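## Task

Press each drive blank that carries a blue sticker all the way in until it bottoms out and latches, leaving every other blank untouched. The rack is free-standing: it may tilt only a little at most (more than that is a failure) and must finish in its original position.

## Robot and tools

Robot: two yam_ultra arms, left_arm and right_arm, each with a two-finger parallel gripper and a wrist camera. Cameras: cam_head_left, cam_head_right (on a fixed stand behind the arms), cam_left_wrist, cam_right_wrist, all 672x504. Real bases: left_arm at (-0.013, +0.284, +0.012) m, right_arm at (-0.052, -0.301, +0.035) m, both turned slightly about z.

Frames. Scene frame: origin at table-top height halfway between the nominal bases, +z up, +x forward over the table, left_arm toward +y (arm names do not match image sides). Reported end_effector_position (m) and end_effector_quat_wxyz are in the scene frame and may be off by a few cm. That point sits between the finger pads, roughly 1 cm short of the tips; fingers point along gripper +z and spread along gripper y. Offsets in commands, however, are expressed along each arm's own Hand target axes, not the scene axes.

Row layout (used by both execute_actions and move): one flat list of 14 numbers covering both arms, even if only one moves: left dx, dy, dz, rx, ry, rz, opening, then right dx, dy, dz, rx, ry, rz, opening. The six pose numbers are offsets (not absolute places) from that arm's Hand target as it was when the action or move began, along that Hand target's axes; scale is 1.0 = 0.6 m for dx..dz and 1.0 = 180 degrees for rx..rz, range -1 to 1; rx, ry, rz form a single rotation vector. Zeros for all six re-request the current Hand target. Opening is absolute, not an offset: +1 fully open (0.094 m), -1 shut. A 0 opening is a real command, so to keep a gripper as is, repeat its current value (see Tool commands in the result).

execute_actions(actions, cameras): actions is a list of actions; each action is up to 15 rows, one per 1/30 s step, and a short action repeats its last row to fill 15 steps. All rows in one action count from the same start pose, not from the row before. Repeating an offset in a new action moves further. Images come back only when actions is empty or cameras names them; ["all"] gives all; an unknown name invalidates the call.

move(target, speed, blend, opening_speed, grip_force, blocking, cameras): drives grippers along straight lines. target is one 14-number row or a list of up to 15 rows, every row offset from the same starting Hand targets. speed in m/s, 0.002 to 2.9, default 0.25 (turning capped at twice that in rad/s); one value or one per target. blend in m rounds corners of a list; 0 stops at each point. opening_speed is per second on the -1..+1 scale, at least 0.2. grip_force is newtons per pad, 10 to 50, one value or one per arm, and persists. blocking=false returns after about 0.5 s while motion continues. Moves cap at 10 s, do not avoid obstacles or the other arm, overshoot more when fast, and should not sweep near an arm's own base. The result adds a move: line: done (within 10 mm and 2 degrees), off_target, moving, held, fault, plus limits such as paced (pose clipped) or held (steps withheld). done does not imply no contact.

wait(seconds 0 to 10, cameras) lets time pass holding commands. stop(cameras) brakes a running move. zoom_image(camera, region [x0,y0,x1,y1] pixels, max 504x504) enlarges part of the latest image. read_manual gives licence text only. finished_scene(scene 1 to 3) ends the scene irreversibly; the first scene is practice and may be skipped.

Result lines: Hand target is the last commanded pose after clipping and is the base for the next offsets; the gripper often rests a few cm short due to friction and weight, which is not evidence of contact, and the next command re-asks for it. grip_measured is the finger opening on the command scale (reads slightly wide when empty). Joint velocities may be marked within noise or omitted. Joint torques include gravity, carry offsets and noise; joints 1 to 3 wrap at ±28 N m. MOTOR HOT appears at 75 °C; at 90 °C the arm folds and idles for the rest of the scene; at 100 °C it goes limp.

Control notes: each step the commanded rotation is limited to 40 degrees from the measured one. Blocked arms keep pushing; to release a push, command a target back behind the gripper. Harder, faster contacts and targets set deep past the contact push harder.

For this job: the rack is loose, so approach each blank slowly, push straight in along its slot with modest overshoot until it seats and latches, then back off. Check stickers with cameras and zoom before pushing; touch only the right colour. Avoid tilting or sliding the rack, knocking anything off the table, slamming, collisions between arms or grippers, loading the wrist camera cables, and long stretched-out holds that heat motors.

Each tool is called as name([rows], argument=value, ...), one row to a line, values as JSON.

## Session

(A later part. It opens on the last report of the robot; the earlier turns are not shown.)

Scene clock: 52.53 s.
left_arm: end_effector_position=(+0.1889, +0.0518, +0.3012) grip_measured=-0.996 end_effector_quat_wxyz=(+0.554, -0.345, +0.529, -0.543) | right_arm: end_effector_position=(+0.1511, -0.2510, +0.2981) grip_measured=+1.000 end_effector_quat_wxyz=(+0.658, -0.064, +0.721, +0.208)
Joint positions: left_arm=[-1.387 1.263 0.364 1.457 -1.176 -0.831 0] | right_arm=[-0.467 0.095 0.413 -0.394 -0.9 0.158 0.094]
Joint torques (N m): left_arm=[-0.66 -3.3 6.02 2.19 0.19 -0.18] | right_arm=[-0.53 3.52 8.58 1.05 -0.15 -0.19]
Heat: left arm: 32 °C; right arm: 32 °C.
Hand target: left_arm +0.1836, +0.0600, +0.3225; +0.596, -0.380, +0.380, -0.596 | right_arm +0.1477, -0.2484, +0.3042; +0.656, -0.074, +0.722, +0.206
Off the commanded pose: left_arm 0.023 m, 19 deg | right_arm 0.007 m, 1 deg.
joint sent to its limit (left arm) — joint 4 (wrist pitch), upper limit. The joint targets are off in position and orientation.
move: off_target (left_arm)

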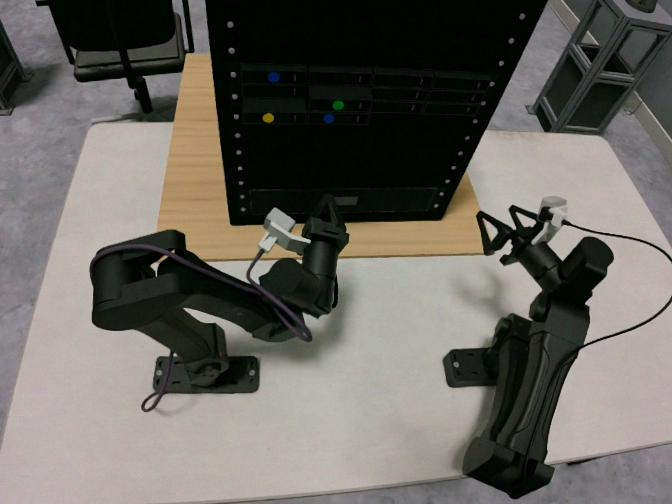

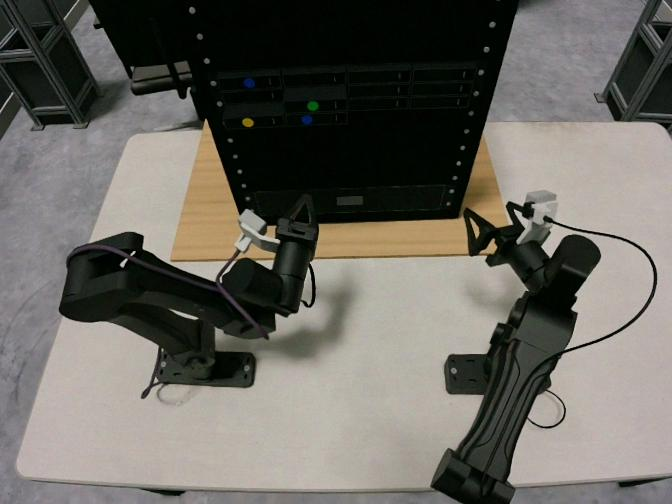

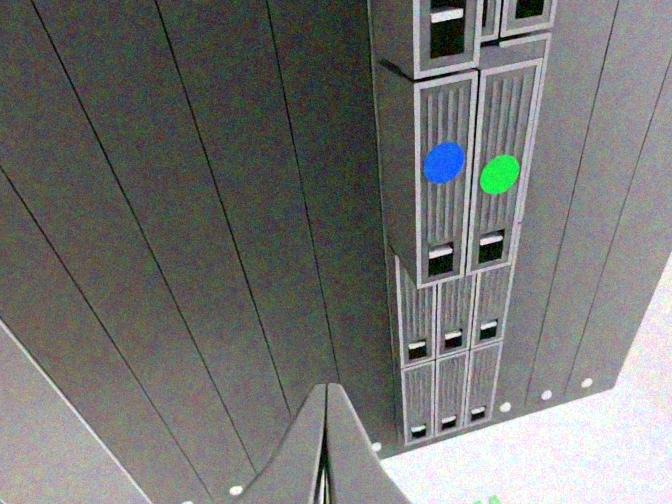

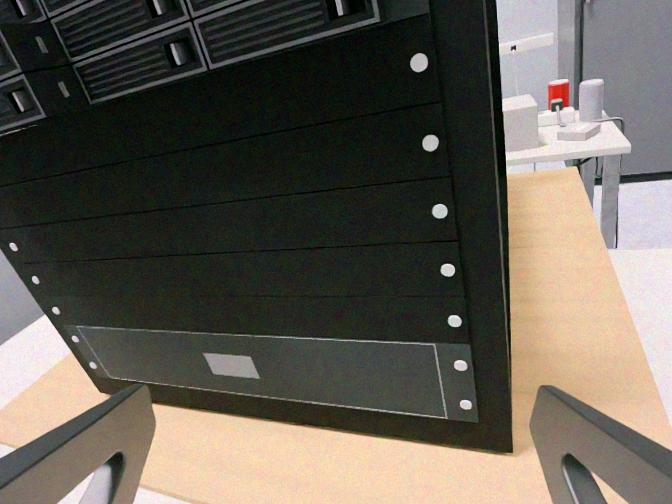

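move(target=[0.025,-0.0245,0.115,0,0,0,-1,0,0,0,0,0,0,1], speed=0.2, cameras=["cam_left_wrist","cam_head_right"])

Scene clock: 54.97 s.
left_arm: end_effector_position=(+0.2439, +0.0438, +0.3361) grip_measured=-0.996 end_effector_quat_wxyz=(+0.590, -0.371, +0.474, -0.538) | right_arm: end_effector_position=(+0.1511, -0.2510, +0.2981) grip_measured=+1.000 end_effector_quat_wxyz=(+0.658, -0.064, +0.721, +0.208)
Joint positions: left_arm=[-1.177 1.409 0.558 1.457 -1.066 -0.858 0] | right_arm=[-0.467 0.095 0.413 -0.394 -0.9 0.158 0.094]
Joint torques (N m): left_arm=[0.59 -3.36 7.73 2.18 0.65 -0.14] | right_arm=[-0.55 3.51 8.58 1.05 -0.15 -0.19]
Heat: left arm: 32 °C; right arm: 32 °C.
Hand target: left_arm +0.2399, +0.0450, +0.3649; +0.596, -0.380, +0.380, -0.596 | right_arm +0.1477, -0.2484, +0.3042; +0.656, -0.074, +0.722, +0.206
Off the commanded pose: left_arm 0.029 m, 13 deg | right_arm 0.007 m, 1 deg.
joint sent to its limit (left arm) — joint 4 (wrist pitch), upper limit. The joint targets are off in position and orientation.
move: off_target (left_arm)
Images, in order (width x height): cam_head_right 672x504, cam_left_wrist 672x504.

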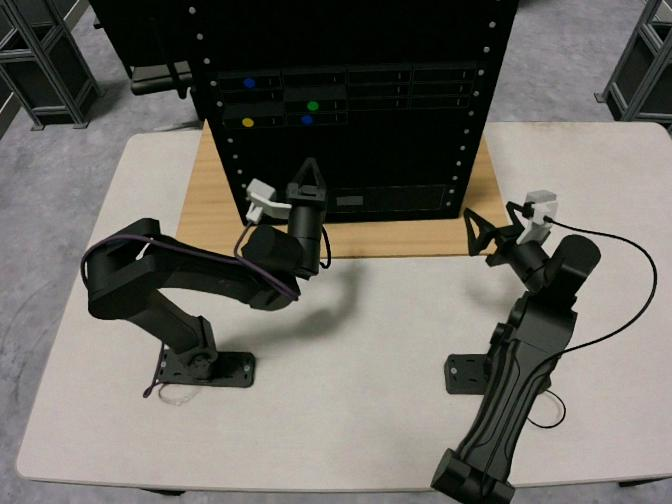

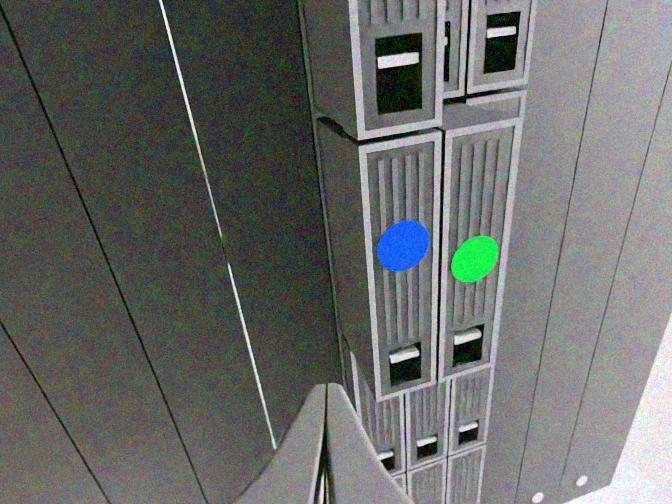

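move(target=[-0.01,-0.006,0.045,0,0,0,-1,0,0,0,0,0,0,1], speed=0.12, cameras=["cam_left_wrist"])

Scene clock: 57.70 s.
left_arm: end_effector_position=(+0.2677, +0.0491, +0.3493) grip_measured=-0.996 end_effector_quat_wxyz=(+0.605, -0.373, +0.450, -0.541) | right_arm: end_effector_position=(+0.1511, -0.2510, +0.2981) grip_measured=+1.000 end_effector_quat_wxyz=(+0.658, -0.064, +0.721, +0.208)
Joint positions: left_arm=[-1.084 1.446 0.612 1.457 -0.998 -0.878 0] | right_arm=[-0.467 0.095 0.413 -0.394 -0.9 0.158 0.094]
Joint torques (N m): left_arm=[0.51 -3.7 7.9 2.2 0.65 -0.14] | right_arm=[-0.54 3.49 8.58 1.05 -0.15 -0.18]
Heat: left arm: 32 °C; right arm: 32 °C.
Hand target: left_arm +0.2629, +0.0510, +0.3796; +0.596, -0.380, +0.380, -0.596 | right_arm +0.1477, -0.2484, +0.3042; +0.656, -0.074, +0.722, +0.206
Off the commanded pose: left_arm 0.031 m, 10 deg | right_arm 0.007 m, 1 deg.
joint sent to its limit (left arm) — joint 4 (wrist pitch), upper limit. The joint targets are off in position and orientation.
move: off_target (left_arm)
Images, in order (width x height): cam_left_wrist 672x504.

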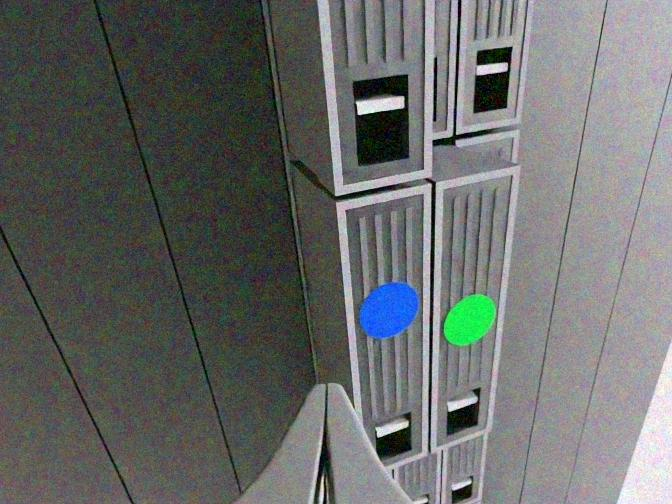

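move(target=[0,-0.0205,0.0233,0,0,0,-1,0,0,0,0,0,0,1], speed=0.12, cameras=["cam_left_wrist"])

Scene clock: 59.73 s.
left_arm: end_effector_position=(+0.2722, +0.0461, +0.3689) grip_measured=-0.996 end_effector_quat_wxyz=(+0.604, -0.377, +0.429, -0.556) | right_arm: end_effector_position=(+0.1511, -0.2510, +0.2981) grip_measured=+1.000 end_effector_quat_wxyz=(+0.658, -0.064, +0.721, +0.208)
Joint positions: left_arm=[-1.07 1.456 0.674 1.457 -0.98 -0.88 0] | right_arm=[-0.467 0.095 0.413 -0.394 -0.9 0.158 0.094]
Joint torques (N m): left_arm=[0.69 -3.9 7.97 1.91 0.69 -0.01] | right_arm=[-0.54 3.51 8.58 1.05 -0.15 -0.2]
Heat: left arm: 33 °C; right arm: 32 °C.
Hand target: left_arm +0.2704, +0.0510, +0.3966; +0.596, -0.380, +0.380, -0.596 | right_arm +0.1477, -0.2484, +0.3042; +0.656, -0.074, +0.722, +0.206
Off the commanded pose: left_arm 0.028 m, 7 deg | right_arm 0.007 m, 1 deg.
move: off_target (left_arm)
Images, in order (width x height): cam_left_wrist 672x504.

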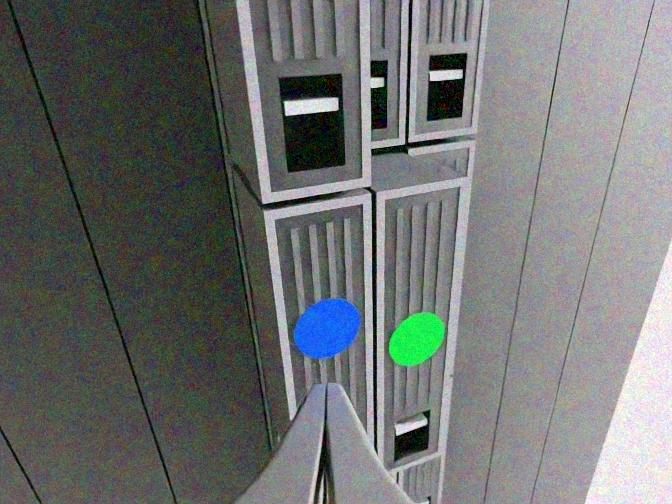

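move(target=[0,0.0095,0.036,0,0,0,-1,0,0,0,0,0,0,1], speed=0.06, cameras=["cam_left_wrist"])

Scene clock: 61.97 s.
left_arm: end_effector_position=(+0.2929, +0.0580, +0.3838) grip_measured=-0.996 end_effector_quat_wxyz=(+0.606, -0.390, +0.394, -0.571) | right_arm: end_effector_position=(+0.1511, -0.2510, +0.2981) grip_measured=+1.000 end_effector_quat_wxyz=(+0.658, -0.064, +0.721, +0.208)
Joint positions: left_arm=[-0.985 1.478 0.723 1.456 -0.929 -0.941 0] | right_arm=[-0.467 0.095 0.413 -0.394 -0.9 0.158 0.094]
Joint torques (N m): left_arm=[0.53 -4.18 8.06 0.89 0.69 -0.14] | right_arm=[-0.54 3.48 8.58 1.05 -0.15 -0.19]
Heat: left arm: 32 °C; right arm: 32 °C.
Hand target: left_arm +0.2924, +0.0510, +0.4006; +0.596, -0.380, +0.380, -0.596 | right_arm +0.1477, -0.2484, +0.3042; +0.656, -0.074, +0.722, +0.206
Off the commanded pose: left_arm 0.018 m, 4 deg | right_arm 0.007 m, 1 deg.
move: off_target (left_arm)
Images, in order (width x height): cam_left_wrist 672x504.

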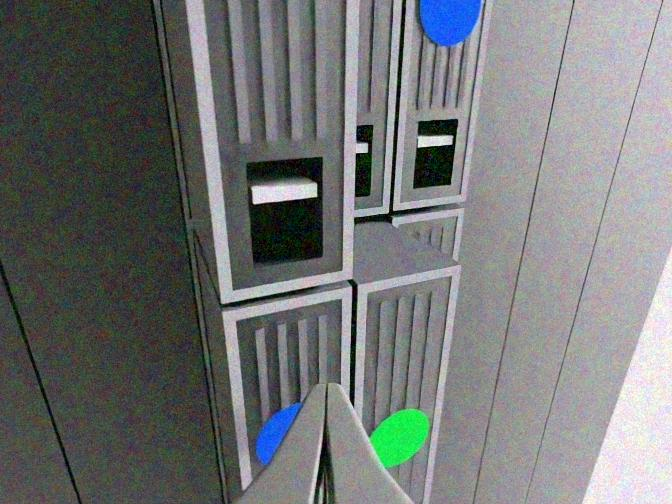

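move(target=[0.012,0.0105,-0.019,0,0,0,-1,0,0,0,0,0,0,1], speed=0.1, cameras=["cam_left_wrist"])

Scene clock: 63.57 s.
left_arm: end_effector_position=(+0.2916, +0.0405, +0.3699) grip_measured=-0.996 end_effector_quat_wxyz=(+0.601, -0.379, +0.416, -0.568) | right_arm: end_effector_position=(+0.1511, -0.2510, +0.2981) grip_measured=+1.000 end_effector_quat_wxyz=(+0.658, -0.064, +0.721, +0.208)
Joint positions: left_arm=[-1.013 1.519 0.723 1.456 -0.928 -0.941 0] | right_arm=[-0.467 0.095 0.413 -0.394 -0.9 0.158 0.094]
Joint torques (N m): left_arm=[-0.62 -4.6 6.69 1.88 0.38 0.1] | right_arm=[-0.54 3.52 8.57 1.06 -0.15 -0.18]
Heat: left arm: 32 °C; right arm: 32 °C.
Hand target: left_arm +0.2847, +0.0438, +0.3900; +0.596, -0.380, +0.380, -0.596 | right_arm +0.1477, -0.2484, +0.3042; +0.656, -0.074, +0.722, +0.206
Off the commanded pose: left_arm 0.021 m, 5 deg | right_arm 0.007 m, 1 deg.
move: off_target (left_arm)
Images, in order (width x height): cam_left_wrist 672x504.

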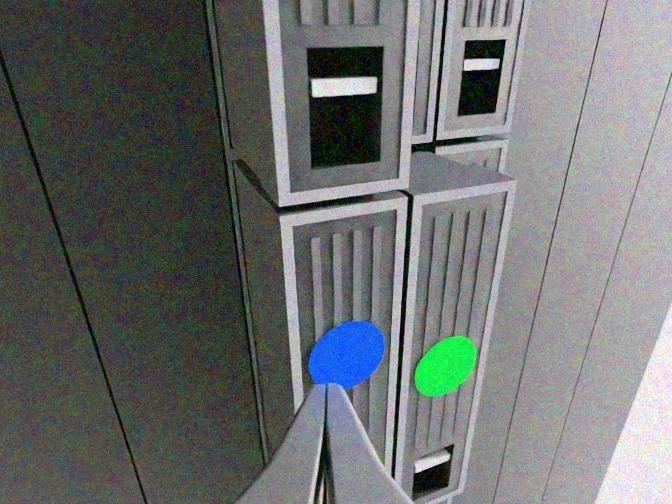

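move(target=[-0.003,0.009,0.0233,0,0,0,-1,0,0,0,0,0,0,1], speed=0.06, cameras=["cam_left_wrist"])

Scene clock: 65.57 s.
left_arm: end_effector_position=(+0.2992, +0.0465, +0.3681) grip_measured=-0.996 end_effector_quat_wxyz=(+0.605, -0.383, +0.412, -0.564) | right_arm: end_effector_position=(+0.1511, -0.2510, +0.2981) grip_measured=+1.000 end_effector_quat_wxyz=(+0.658, -0.064, +0.721, +0.208)
Joint positions: left_arm=[-0.984 1.527 0.723 1.456 -0.919 -0.955 0] | right_arm=[-0.467 0.095 0.413 -0.394 -0.9 0.158 0.094]
Joint torques (N m): left_arm=[0.65 -4.53 8.28 1.34 0.64 -0.16] | right_arm=[-0.54 3.52 8.57 1.05 -0.15 -0.19]
Heat: left arm: 32 °C; right arm: 32 °C.
Hand target: left_arm +0.2996, +0.0456, +0.3910; +0.596, -0.380, +0.380, -0.596 | right_arm +0.1477, -0.2484, +0.3042; +0.656, -0.074, +0.722, +0.206
Off the commanded pose: left_arm 0.023 m, 5 deg | right_arm 0.007 m, 1 deg.
move: off_target (left_arm)
Images, in order (width x height): cam_left_wrist 672x504.

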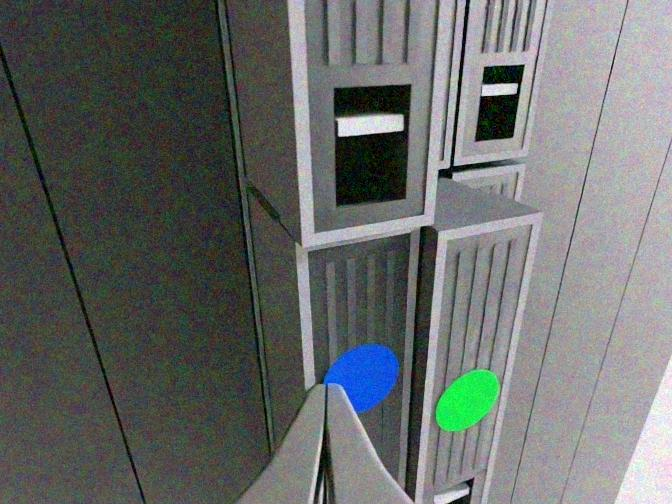

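move(target=[0,0.0028,0.0155,0,0,0,-1,0,0,0,0,0,0,1], speed=0.05, cameras=["cam_left_wrist"])

Scene clock: 67.70 s.
left_arm: end_effector_position=(+0.3054, +0.0481, +0.3772) grip_measured=-0.996 end_effector_quat_wxyz=(+0.601, -0.387, +0.396, -0.577) | right_arm: end_effector_position=(+0.1511, -0.2510, +0.2981) grip_measured=+1.000 end_effector_quat_wxyz=(+0.658, -0.064, +0.721, +0.208)
Joint positions: left_arm=[-0.961 1.536 0.752 1.456 -0.897 -0.983 0] | right_arm=[-0.467 0.095 0.413 -0.394 -0.9 0.158 0.094]
Joint torques (N m): left_arm=[0.77 -4.59 8.03 0.93 0.66 -0.14] | right_arm=[-0.54 3.51 8.58 1.05 -0.15 -0.19]
Heat: left arm: 32 °C; right arm: 32 °C.
Hand target: left_arm +0.3088, +0.0456, +0.3934; +0.596, -0.380, +0.380, -0.596 | right_arm +0.1477, -0.2484, +0.3042; +0.656, -0.074, +0.722, +0.206
Off the commanded pose: left_arm 0.017 m, 3 deg | right_arm 0.007 m, 1 deg.
move: off_target (left_arm)
Images, in order (width x height): cam_left_wrist 672x504.

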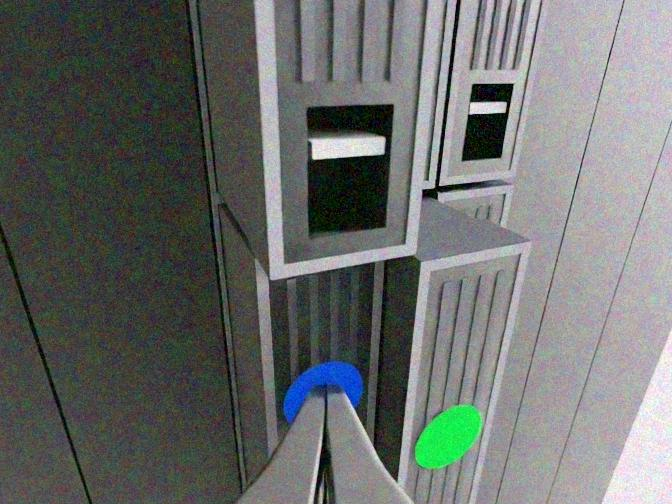

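move(target=[0,0.008,0.0144,0,0,0,-1,0,0,0,0,0,0,1], speed=0.05, cameras=["cam_left_wrist"])

Scene clock: 69.53 s.
left_arm: end_effector_position=(+0.3141, +0.0502, +0.3793) grip_measured=-0.996 end_effector_quat_wxyz=(+0.601, -0.388, +0.388, -0.581) | right_arm: end_effector_position=(+0.1511, -0.2510, +0.2981) grip_measured=+1.000 end_effector_quat_wxyz=(+0.658, -0.064, +0.721, +0.208)
Joint positions: left_arm=[-0.932 1.553 0.77 1.453 -0.876 -1.009 0] | right_arm=[-0.467 0.095 0.413 -0.394 -0.9 0.158 0.094]
Joint torques (N m): left_arm=[0.7 -4.85 8.01 0.75 0.67 -0.16] | right_arm=[-0.55 3.49 8.55 1.05 -0.15 -0.19]
Heat: left arm: 32 °C; right arm: 32 °C.
Hand target: left_arm +0.3186, +0.0456, +0.3927; +0.596, -0.380, +0.380, -0.596 | right_arm +0.1477, -0.2484, +0.3042; +0.656, -0.074, +0.722, +0.206
Off the commanded pose: left_arm 0.015 m, 2 deg | right_arm 0.007 m, 1 deg.
move: off_target (left_arm)
Images, in order (width x height): cam_left_wrist 672x504.

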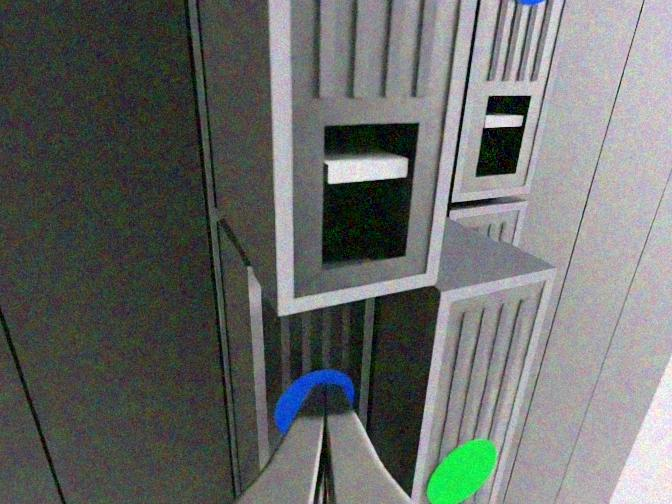

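move(target=[0.004,0.008,0.0144,0,0,0,-1,0,0,0,0,0,0,1], speed=0.05, cameras=["cam_left_wrist"])

Scene clock: 75.13 s.
left_arm: end_effector_position=(+0.3229, +0.0484, +0.3799) grip_measured=-0.996 end_effector_quat_wxyz=(+0.600, -0.389, +0.384, -0.584) | right_arm: end_effector_position=(+0.1511, -0.2510, +0.2981) grip_measured=+1.000 end_effector_quat_wxyz=(+0.658, -0.064, +0.721, +0.208)
Joint positions: left_arm=[-0.91 1.579 0.796 1.446 -0.859 -1.03 0] | right_arm=[-0.467 0.095 0.413 -0.394 -0.9 0.158 0.094]
Joint torques (N m): left_arm=[0.73 -5.08 8.03 0.65 0.67 -0.14] | right_arm=[-0.54 3.49 8.58 1.05 -0.15 -0.19]
Heat: left arm: 31 °C; right arm: 32 °C.
Hand target: left_arm +0.3285, +0.0432, +0.3920; +0.596, -0.380, +0.380, -0.596 | right_arm +0.1477, -0.2484, +0.3042; +0.656, -0.074, +0.722, +0.206
Off the commanded pose: left_arm 0.014 m, 2 deg | right_arm 0.007 m, 1 deg.
move: off_target (left_arm)
Images, in order (width x height): cam_left_wrist 672x504.

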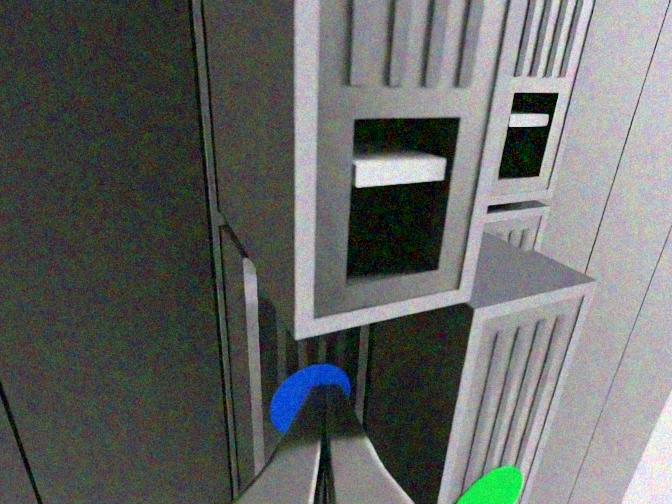

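move(target=[0,0.008,0.013,0,0,0,-1,0,0,0,0,0,0,1], speed=0.05, cameras=["cam_left_wrist"])

move(target=[0,0.006,0.01,0,0,0,-1,0,0,0,0,0,0,1], speed=0.04, cameras=["cam_left_wrist"])

Scene clock: 76.73 s.
left_arm: end_effector_position=(+0.3306, +0.0484, +0.3805) grip_measured=-0.996 end_effector_quat_wxyz=(+0.599, -0.390, +0.380, -0.587) | right_arm: end_effector_position=(+0.1511, -0.2510, +0.2981) grip_measured=+1.000 end_effector_quat_wxyz=(+0.658, -0.064, +0.721, +0.208)
Joint positions: left_arm=[-0.889 1.596 0.815 1.437 -0.84 -1.052 0] | right_arm=[-0.467 0.095 0.413 -0.394 -0.9 0.158 0.094]
Joint torques (N m): left_arm=[0.98 -5.01 8.17 0.59 0.64 -0.14] | right_arm=[-0.54 3.49 8.57 1.05 -0.15 -0.19]
Heat: left arm: 31 °C; right arm: 32 °C.
Hand target: left_arm +0.3376, +0.0432, +0.3910; +0.596, -0.380, +0.380, -0.596 | right_arm +0.1477, -0.2484, +0.3042; +0.656, -0.074, +0.722, +0.206
Off the commanded pose: left_arm 0.014 m, 2 deg | right_arm 0.007 m, 1 deg.
move: off_target (left_arm)
Images, in order (width x height): cam_left_wrist 672x504.

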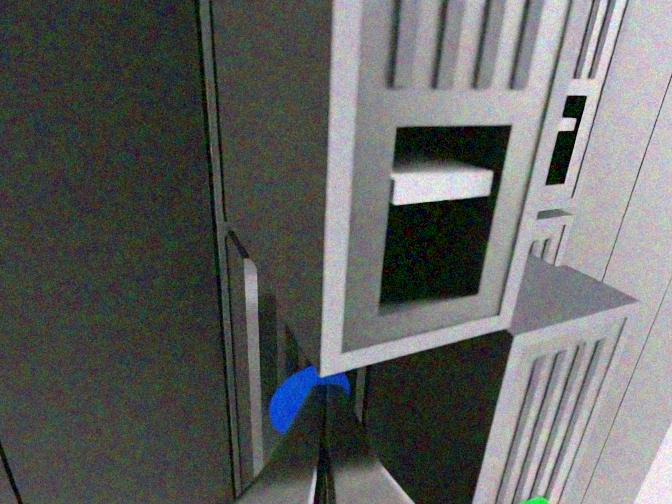

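Scene clock: 77.87 s.
left_arm: end_effector_position=(+0.3309, +0.0480, +0.3806) grip_measured=-0.996 end_effector_quat_wxyz=(+0.595, -0.391, +0.378, -0.592) | right_arm: end_effector_position=(+0.1511, -0.2510, +0.2981) grip_measured=+1.000 end_effector_quat_wxyz=(+0.658, -0.064, +0.721, +0.208)
Joint positions: left_arm=[-0.887 1.597 0.815 1.439 -0.836 -1.065 0] | right_arm=[-0.467 0.095 0.413 -0.394 -0.9 0.158 0.094]
Joint torques (N m): left_arm=[2.3 -4.16 9.01 0.48 0.73 -0.19] | right_arm=[-0.55 3.51 8.58 1.05 -0.15 -0.19]
Heat: left arm: 31 °C; right arm: 32 °C.
Hand target: left_arm +0.3446, +0.0432, +0.3902; +0.596, -0.380, +0.380, -0.596 | right_arm +0.1477, -0.2484, +0.3042; +0.656, -0.074, +0.722, +0.206
Off the commanded pose: left_arm 0.017 m, 1 deg | right_arm 0.007 m, 1 deg.
move: off_target (left_arm)
Images, in order (width x height): cam_left_wrist 672x504.

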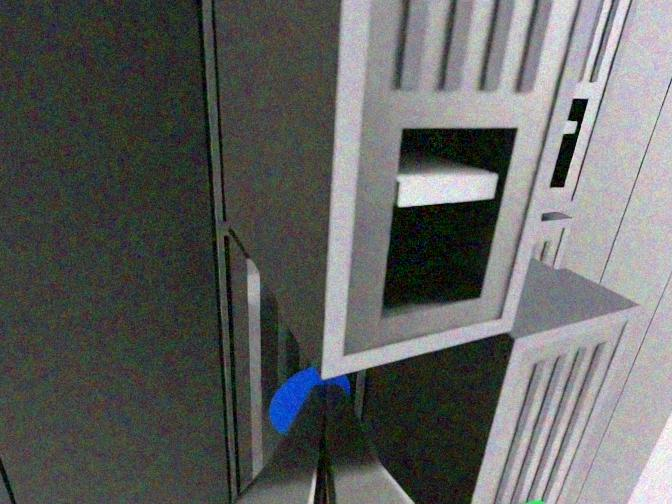

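Stopped at x≈0.331, matching expected flush. Press harder.

move(target=[0,0.011,0.02,0,0,0,-1,0,0,0,0,0,0,1], speed=0.05, cameras=[])

move(target=[0,0.011,0.018,0,0,0,-1,0,0,0,0,0,0,1], speed=0.05, cameras=["cam_left_wrist"])

Scene clock: 79.40 s.
left_arm: end_effector_position=(+0.3317, +0.0479, +0.3803) grip_measured=-0.996 end_effector_quat_wxyz=(+0.589, -0.396, +0.370, -0.600) | right_arm: end_effector_position=(+0.1511, -0.2510, +0.2981) grip_measured=+1.000 end_effector_quat_wxyz=(+0.658, -0.064, +0.721, +0.208)
Joint positions: left_arm=[-0.886 1.607 0.818 1.453 -0.836 -1.088 0] | right_arm=[-0.467 0.095 0.413 -0.394 -0.9 0.158 0.094]
Joint torques (N m): left_arm=[4.97 -3.12 10.43 0.26 0.99 -0.21] | right_arm=[-0.55 3.49 8.58 1.05 -0.15 -0.19]
Heat: left arm: 31 °C; right arm: 32 °C.
Hand target: left_arm +0.3582, +0.0432, +0.3893; +0.596, -0.380, +0.380, -0.596 | right_arm +0.1477, -0.2484, +0.3042; +0.656, -0.074, +0.722, +0.206
Off the commanded pose: left_arm 0.028 m, 2 deg | right_arm 0.007 m, 1 deg.
move: off_target (left_arm)
No camera images: "cameras" was empty.

Scene clock: 80.50 s.
left_arm: end_effector_position=(+0.3321, +0.0478, +0.3801) grip_measured=-0.996 end_effector_quat_wxyz=(+0.583, -0.399, +0.365, -0.607) | right_arm: end_effector_position=(+0.1511, -0.2510, +0.2981) grip_measured=+1.000 end_effector_quat_wxyz=(+0.658, -0.064, +0.721, +0.208)
Joint positions: left_arm=[-0.884 1.61 0.818 1.457 -0.833 -1.108 0] | right_arm=[-0.467 0.095 0.413 -0.394 -0.9 0.158 0.094]
Joint torques (N m): left_arm=[7.1 -1.84 11.54 0.1 1.19 -0.24] | right_arm=[-0.55 3.48 8.57 1.05 -0.15 -0.19]
Heat: left arm: 31 °C; right arm: 32 °C.
Hand target: left_arm +0.3708, +0.0432, +0.3879; +0.596, -0.380, +0.380, -0.596 | right_arm +0.1477, -0.2484, +0.3042; +0.656, -0.074, +0.722, +0.206
Off the commanded pose: left_arm 0.040 m, 3 deg | right_arm 0.007 m, 1 deg.
move: off_target (left_arm)
Images, in order (width x height): cam_left_wrist 672x504.

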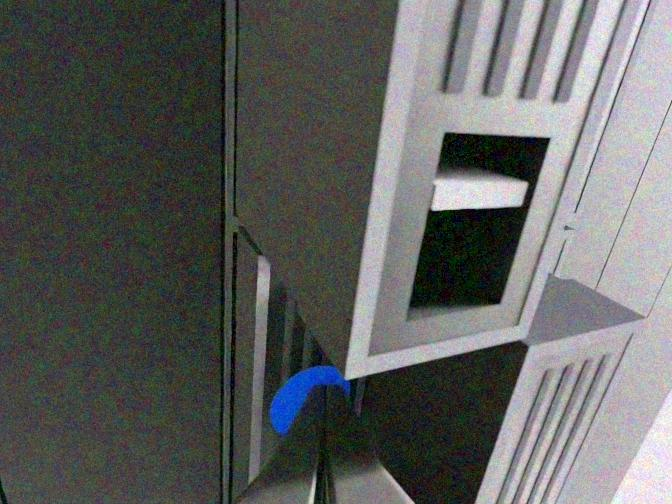

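move([
  [0,-0.01,-0.0688,0,0,0,-1,0,0,0,0,0,0,1],
  [0,-0.0825,-0.2556,0,0,0,-1,0,0,0,0,0,0,1],
], speed=[0.08,0.12], blend=[0.01,0], cameras=["all"])

zoom_image(camera="cam_head_left", region=[220, 40, 520, 140])

zoom_image(camera="cam_head_right", region=[190, 50, 490, 150])

zoom_image(camera="cam_left_wrist", region=[300, 0, 640, 504])

Scene clock: 84.37 s.
left_arm: end_effector_position=(+0.2155, +0.0262, +0.3512) grip_measured=-0.996 end_effector_quat_wxyz=(+0.563, -0.360, +0.478, -0.570) | right_arm: end_effector_position=(+0.1511, -0.2510, +0.2981) grip_measured=+1.000 end_effector_quat_wxyz=(+0.658, -0.064, +0.721, +0.208)
Joint positions: left_arm=[-1.289 1.378 0.583 1.462 -1.093 -0.828 0] | right_arm=[-0.467 0.095 0.413 -0.394 -0.9 0.158 0.094]
Joint torques (N m): left_arm=[-0.62 -5.3 4.75 2.08 0.2 0.18] | right_arm=[-0.55 3.47 8.57 1.05 -0.15 -0.19]
Heat: left arm: 31 °C; right arm: 32 °C.
Hand target: left_arm +0.2109, +0.0432, +0.3681; +0.596, -0.380, +0.380, -0.596 | right_arm +0.1477, -0.2484, +0.3042; +0.656, -0.074, +0.722, +0.206
Off the commanded pose: left_arm 0.024 m, 12 deg | right_arm 0.007 m, 1 deg.
joint sent to its limit (left arm) — joint 4 (wrist pitch), upper limit. The joint targets are off in position and orientation.
move: off_target (left_arm)

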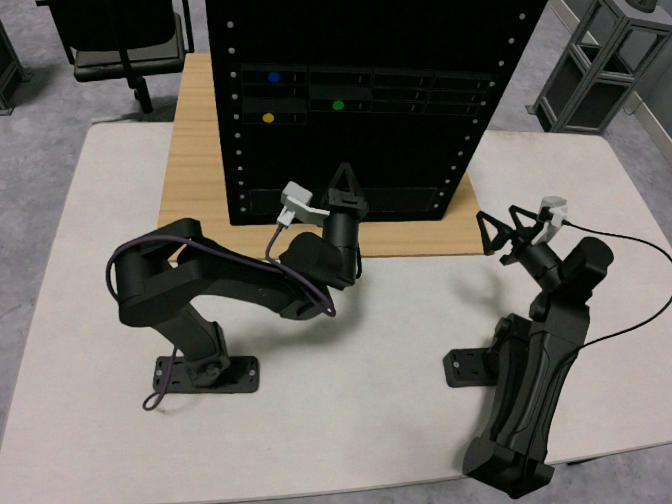

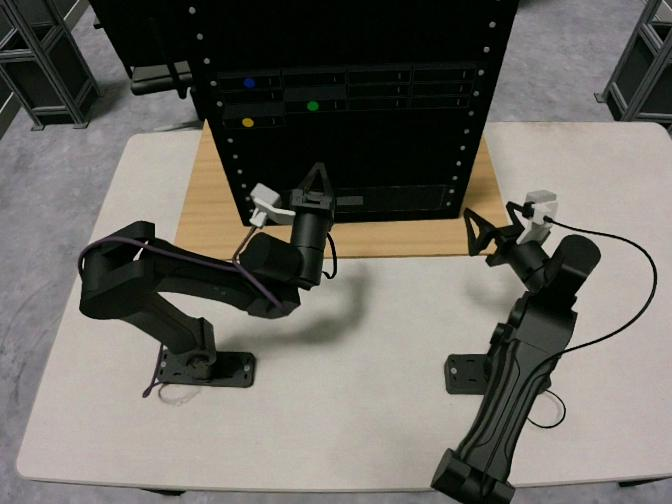

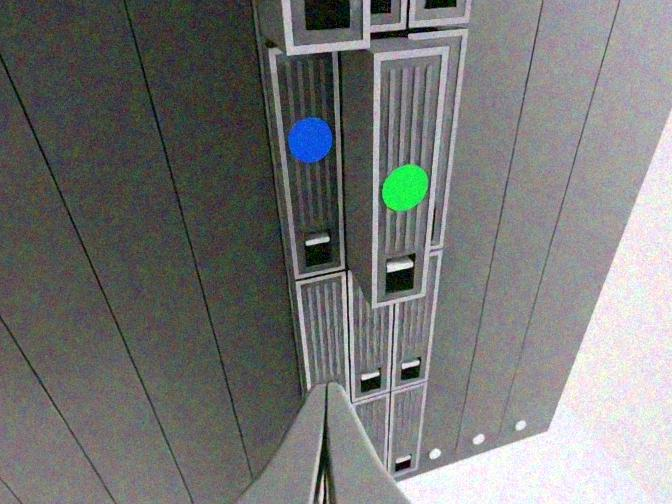

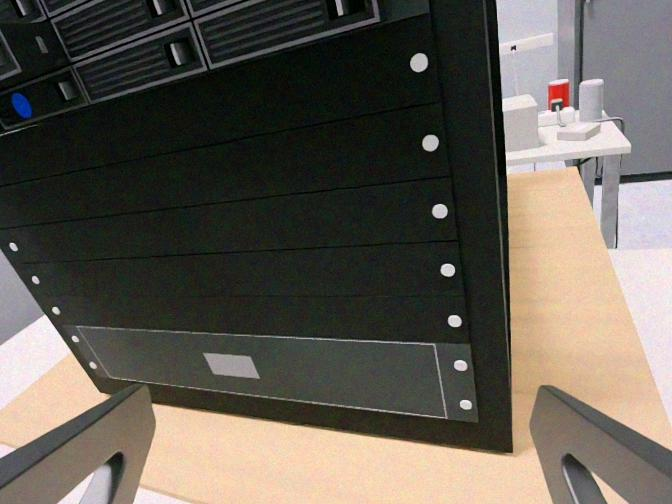

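Scaled by 1.680 from the camera's 672x504 image, which has a finer 960x720 frame.

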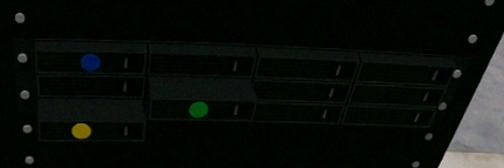

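Scaled by 1.680 from the camera's 672x504 image, which has a finer 960x720 frame.

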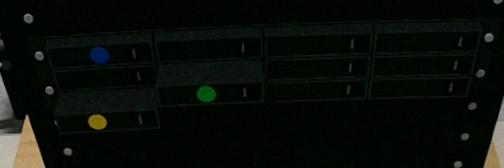

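Scaled by 1.000.

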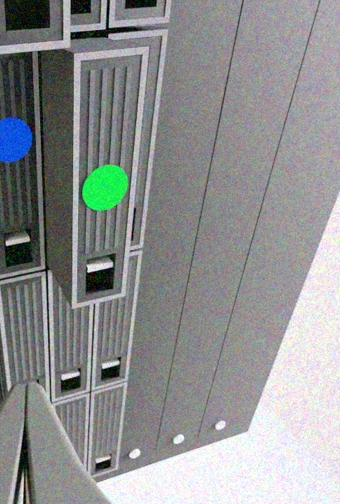

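finished_scene(scene=3)

The scene is finished: the task was done.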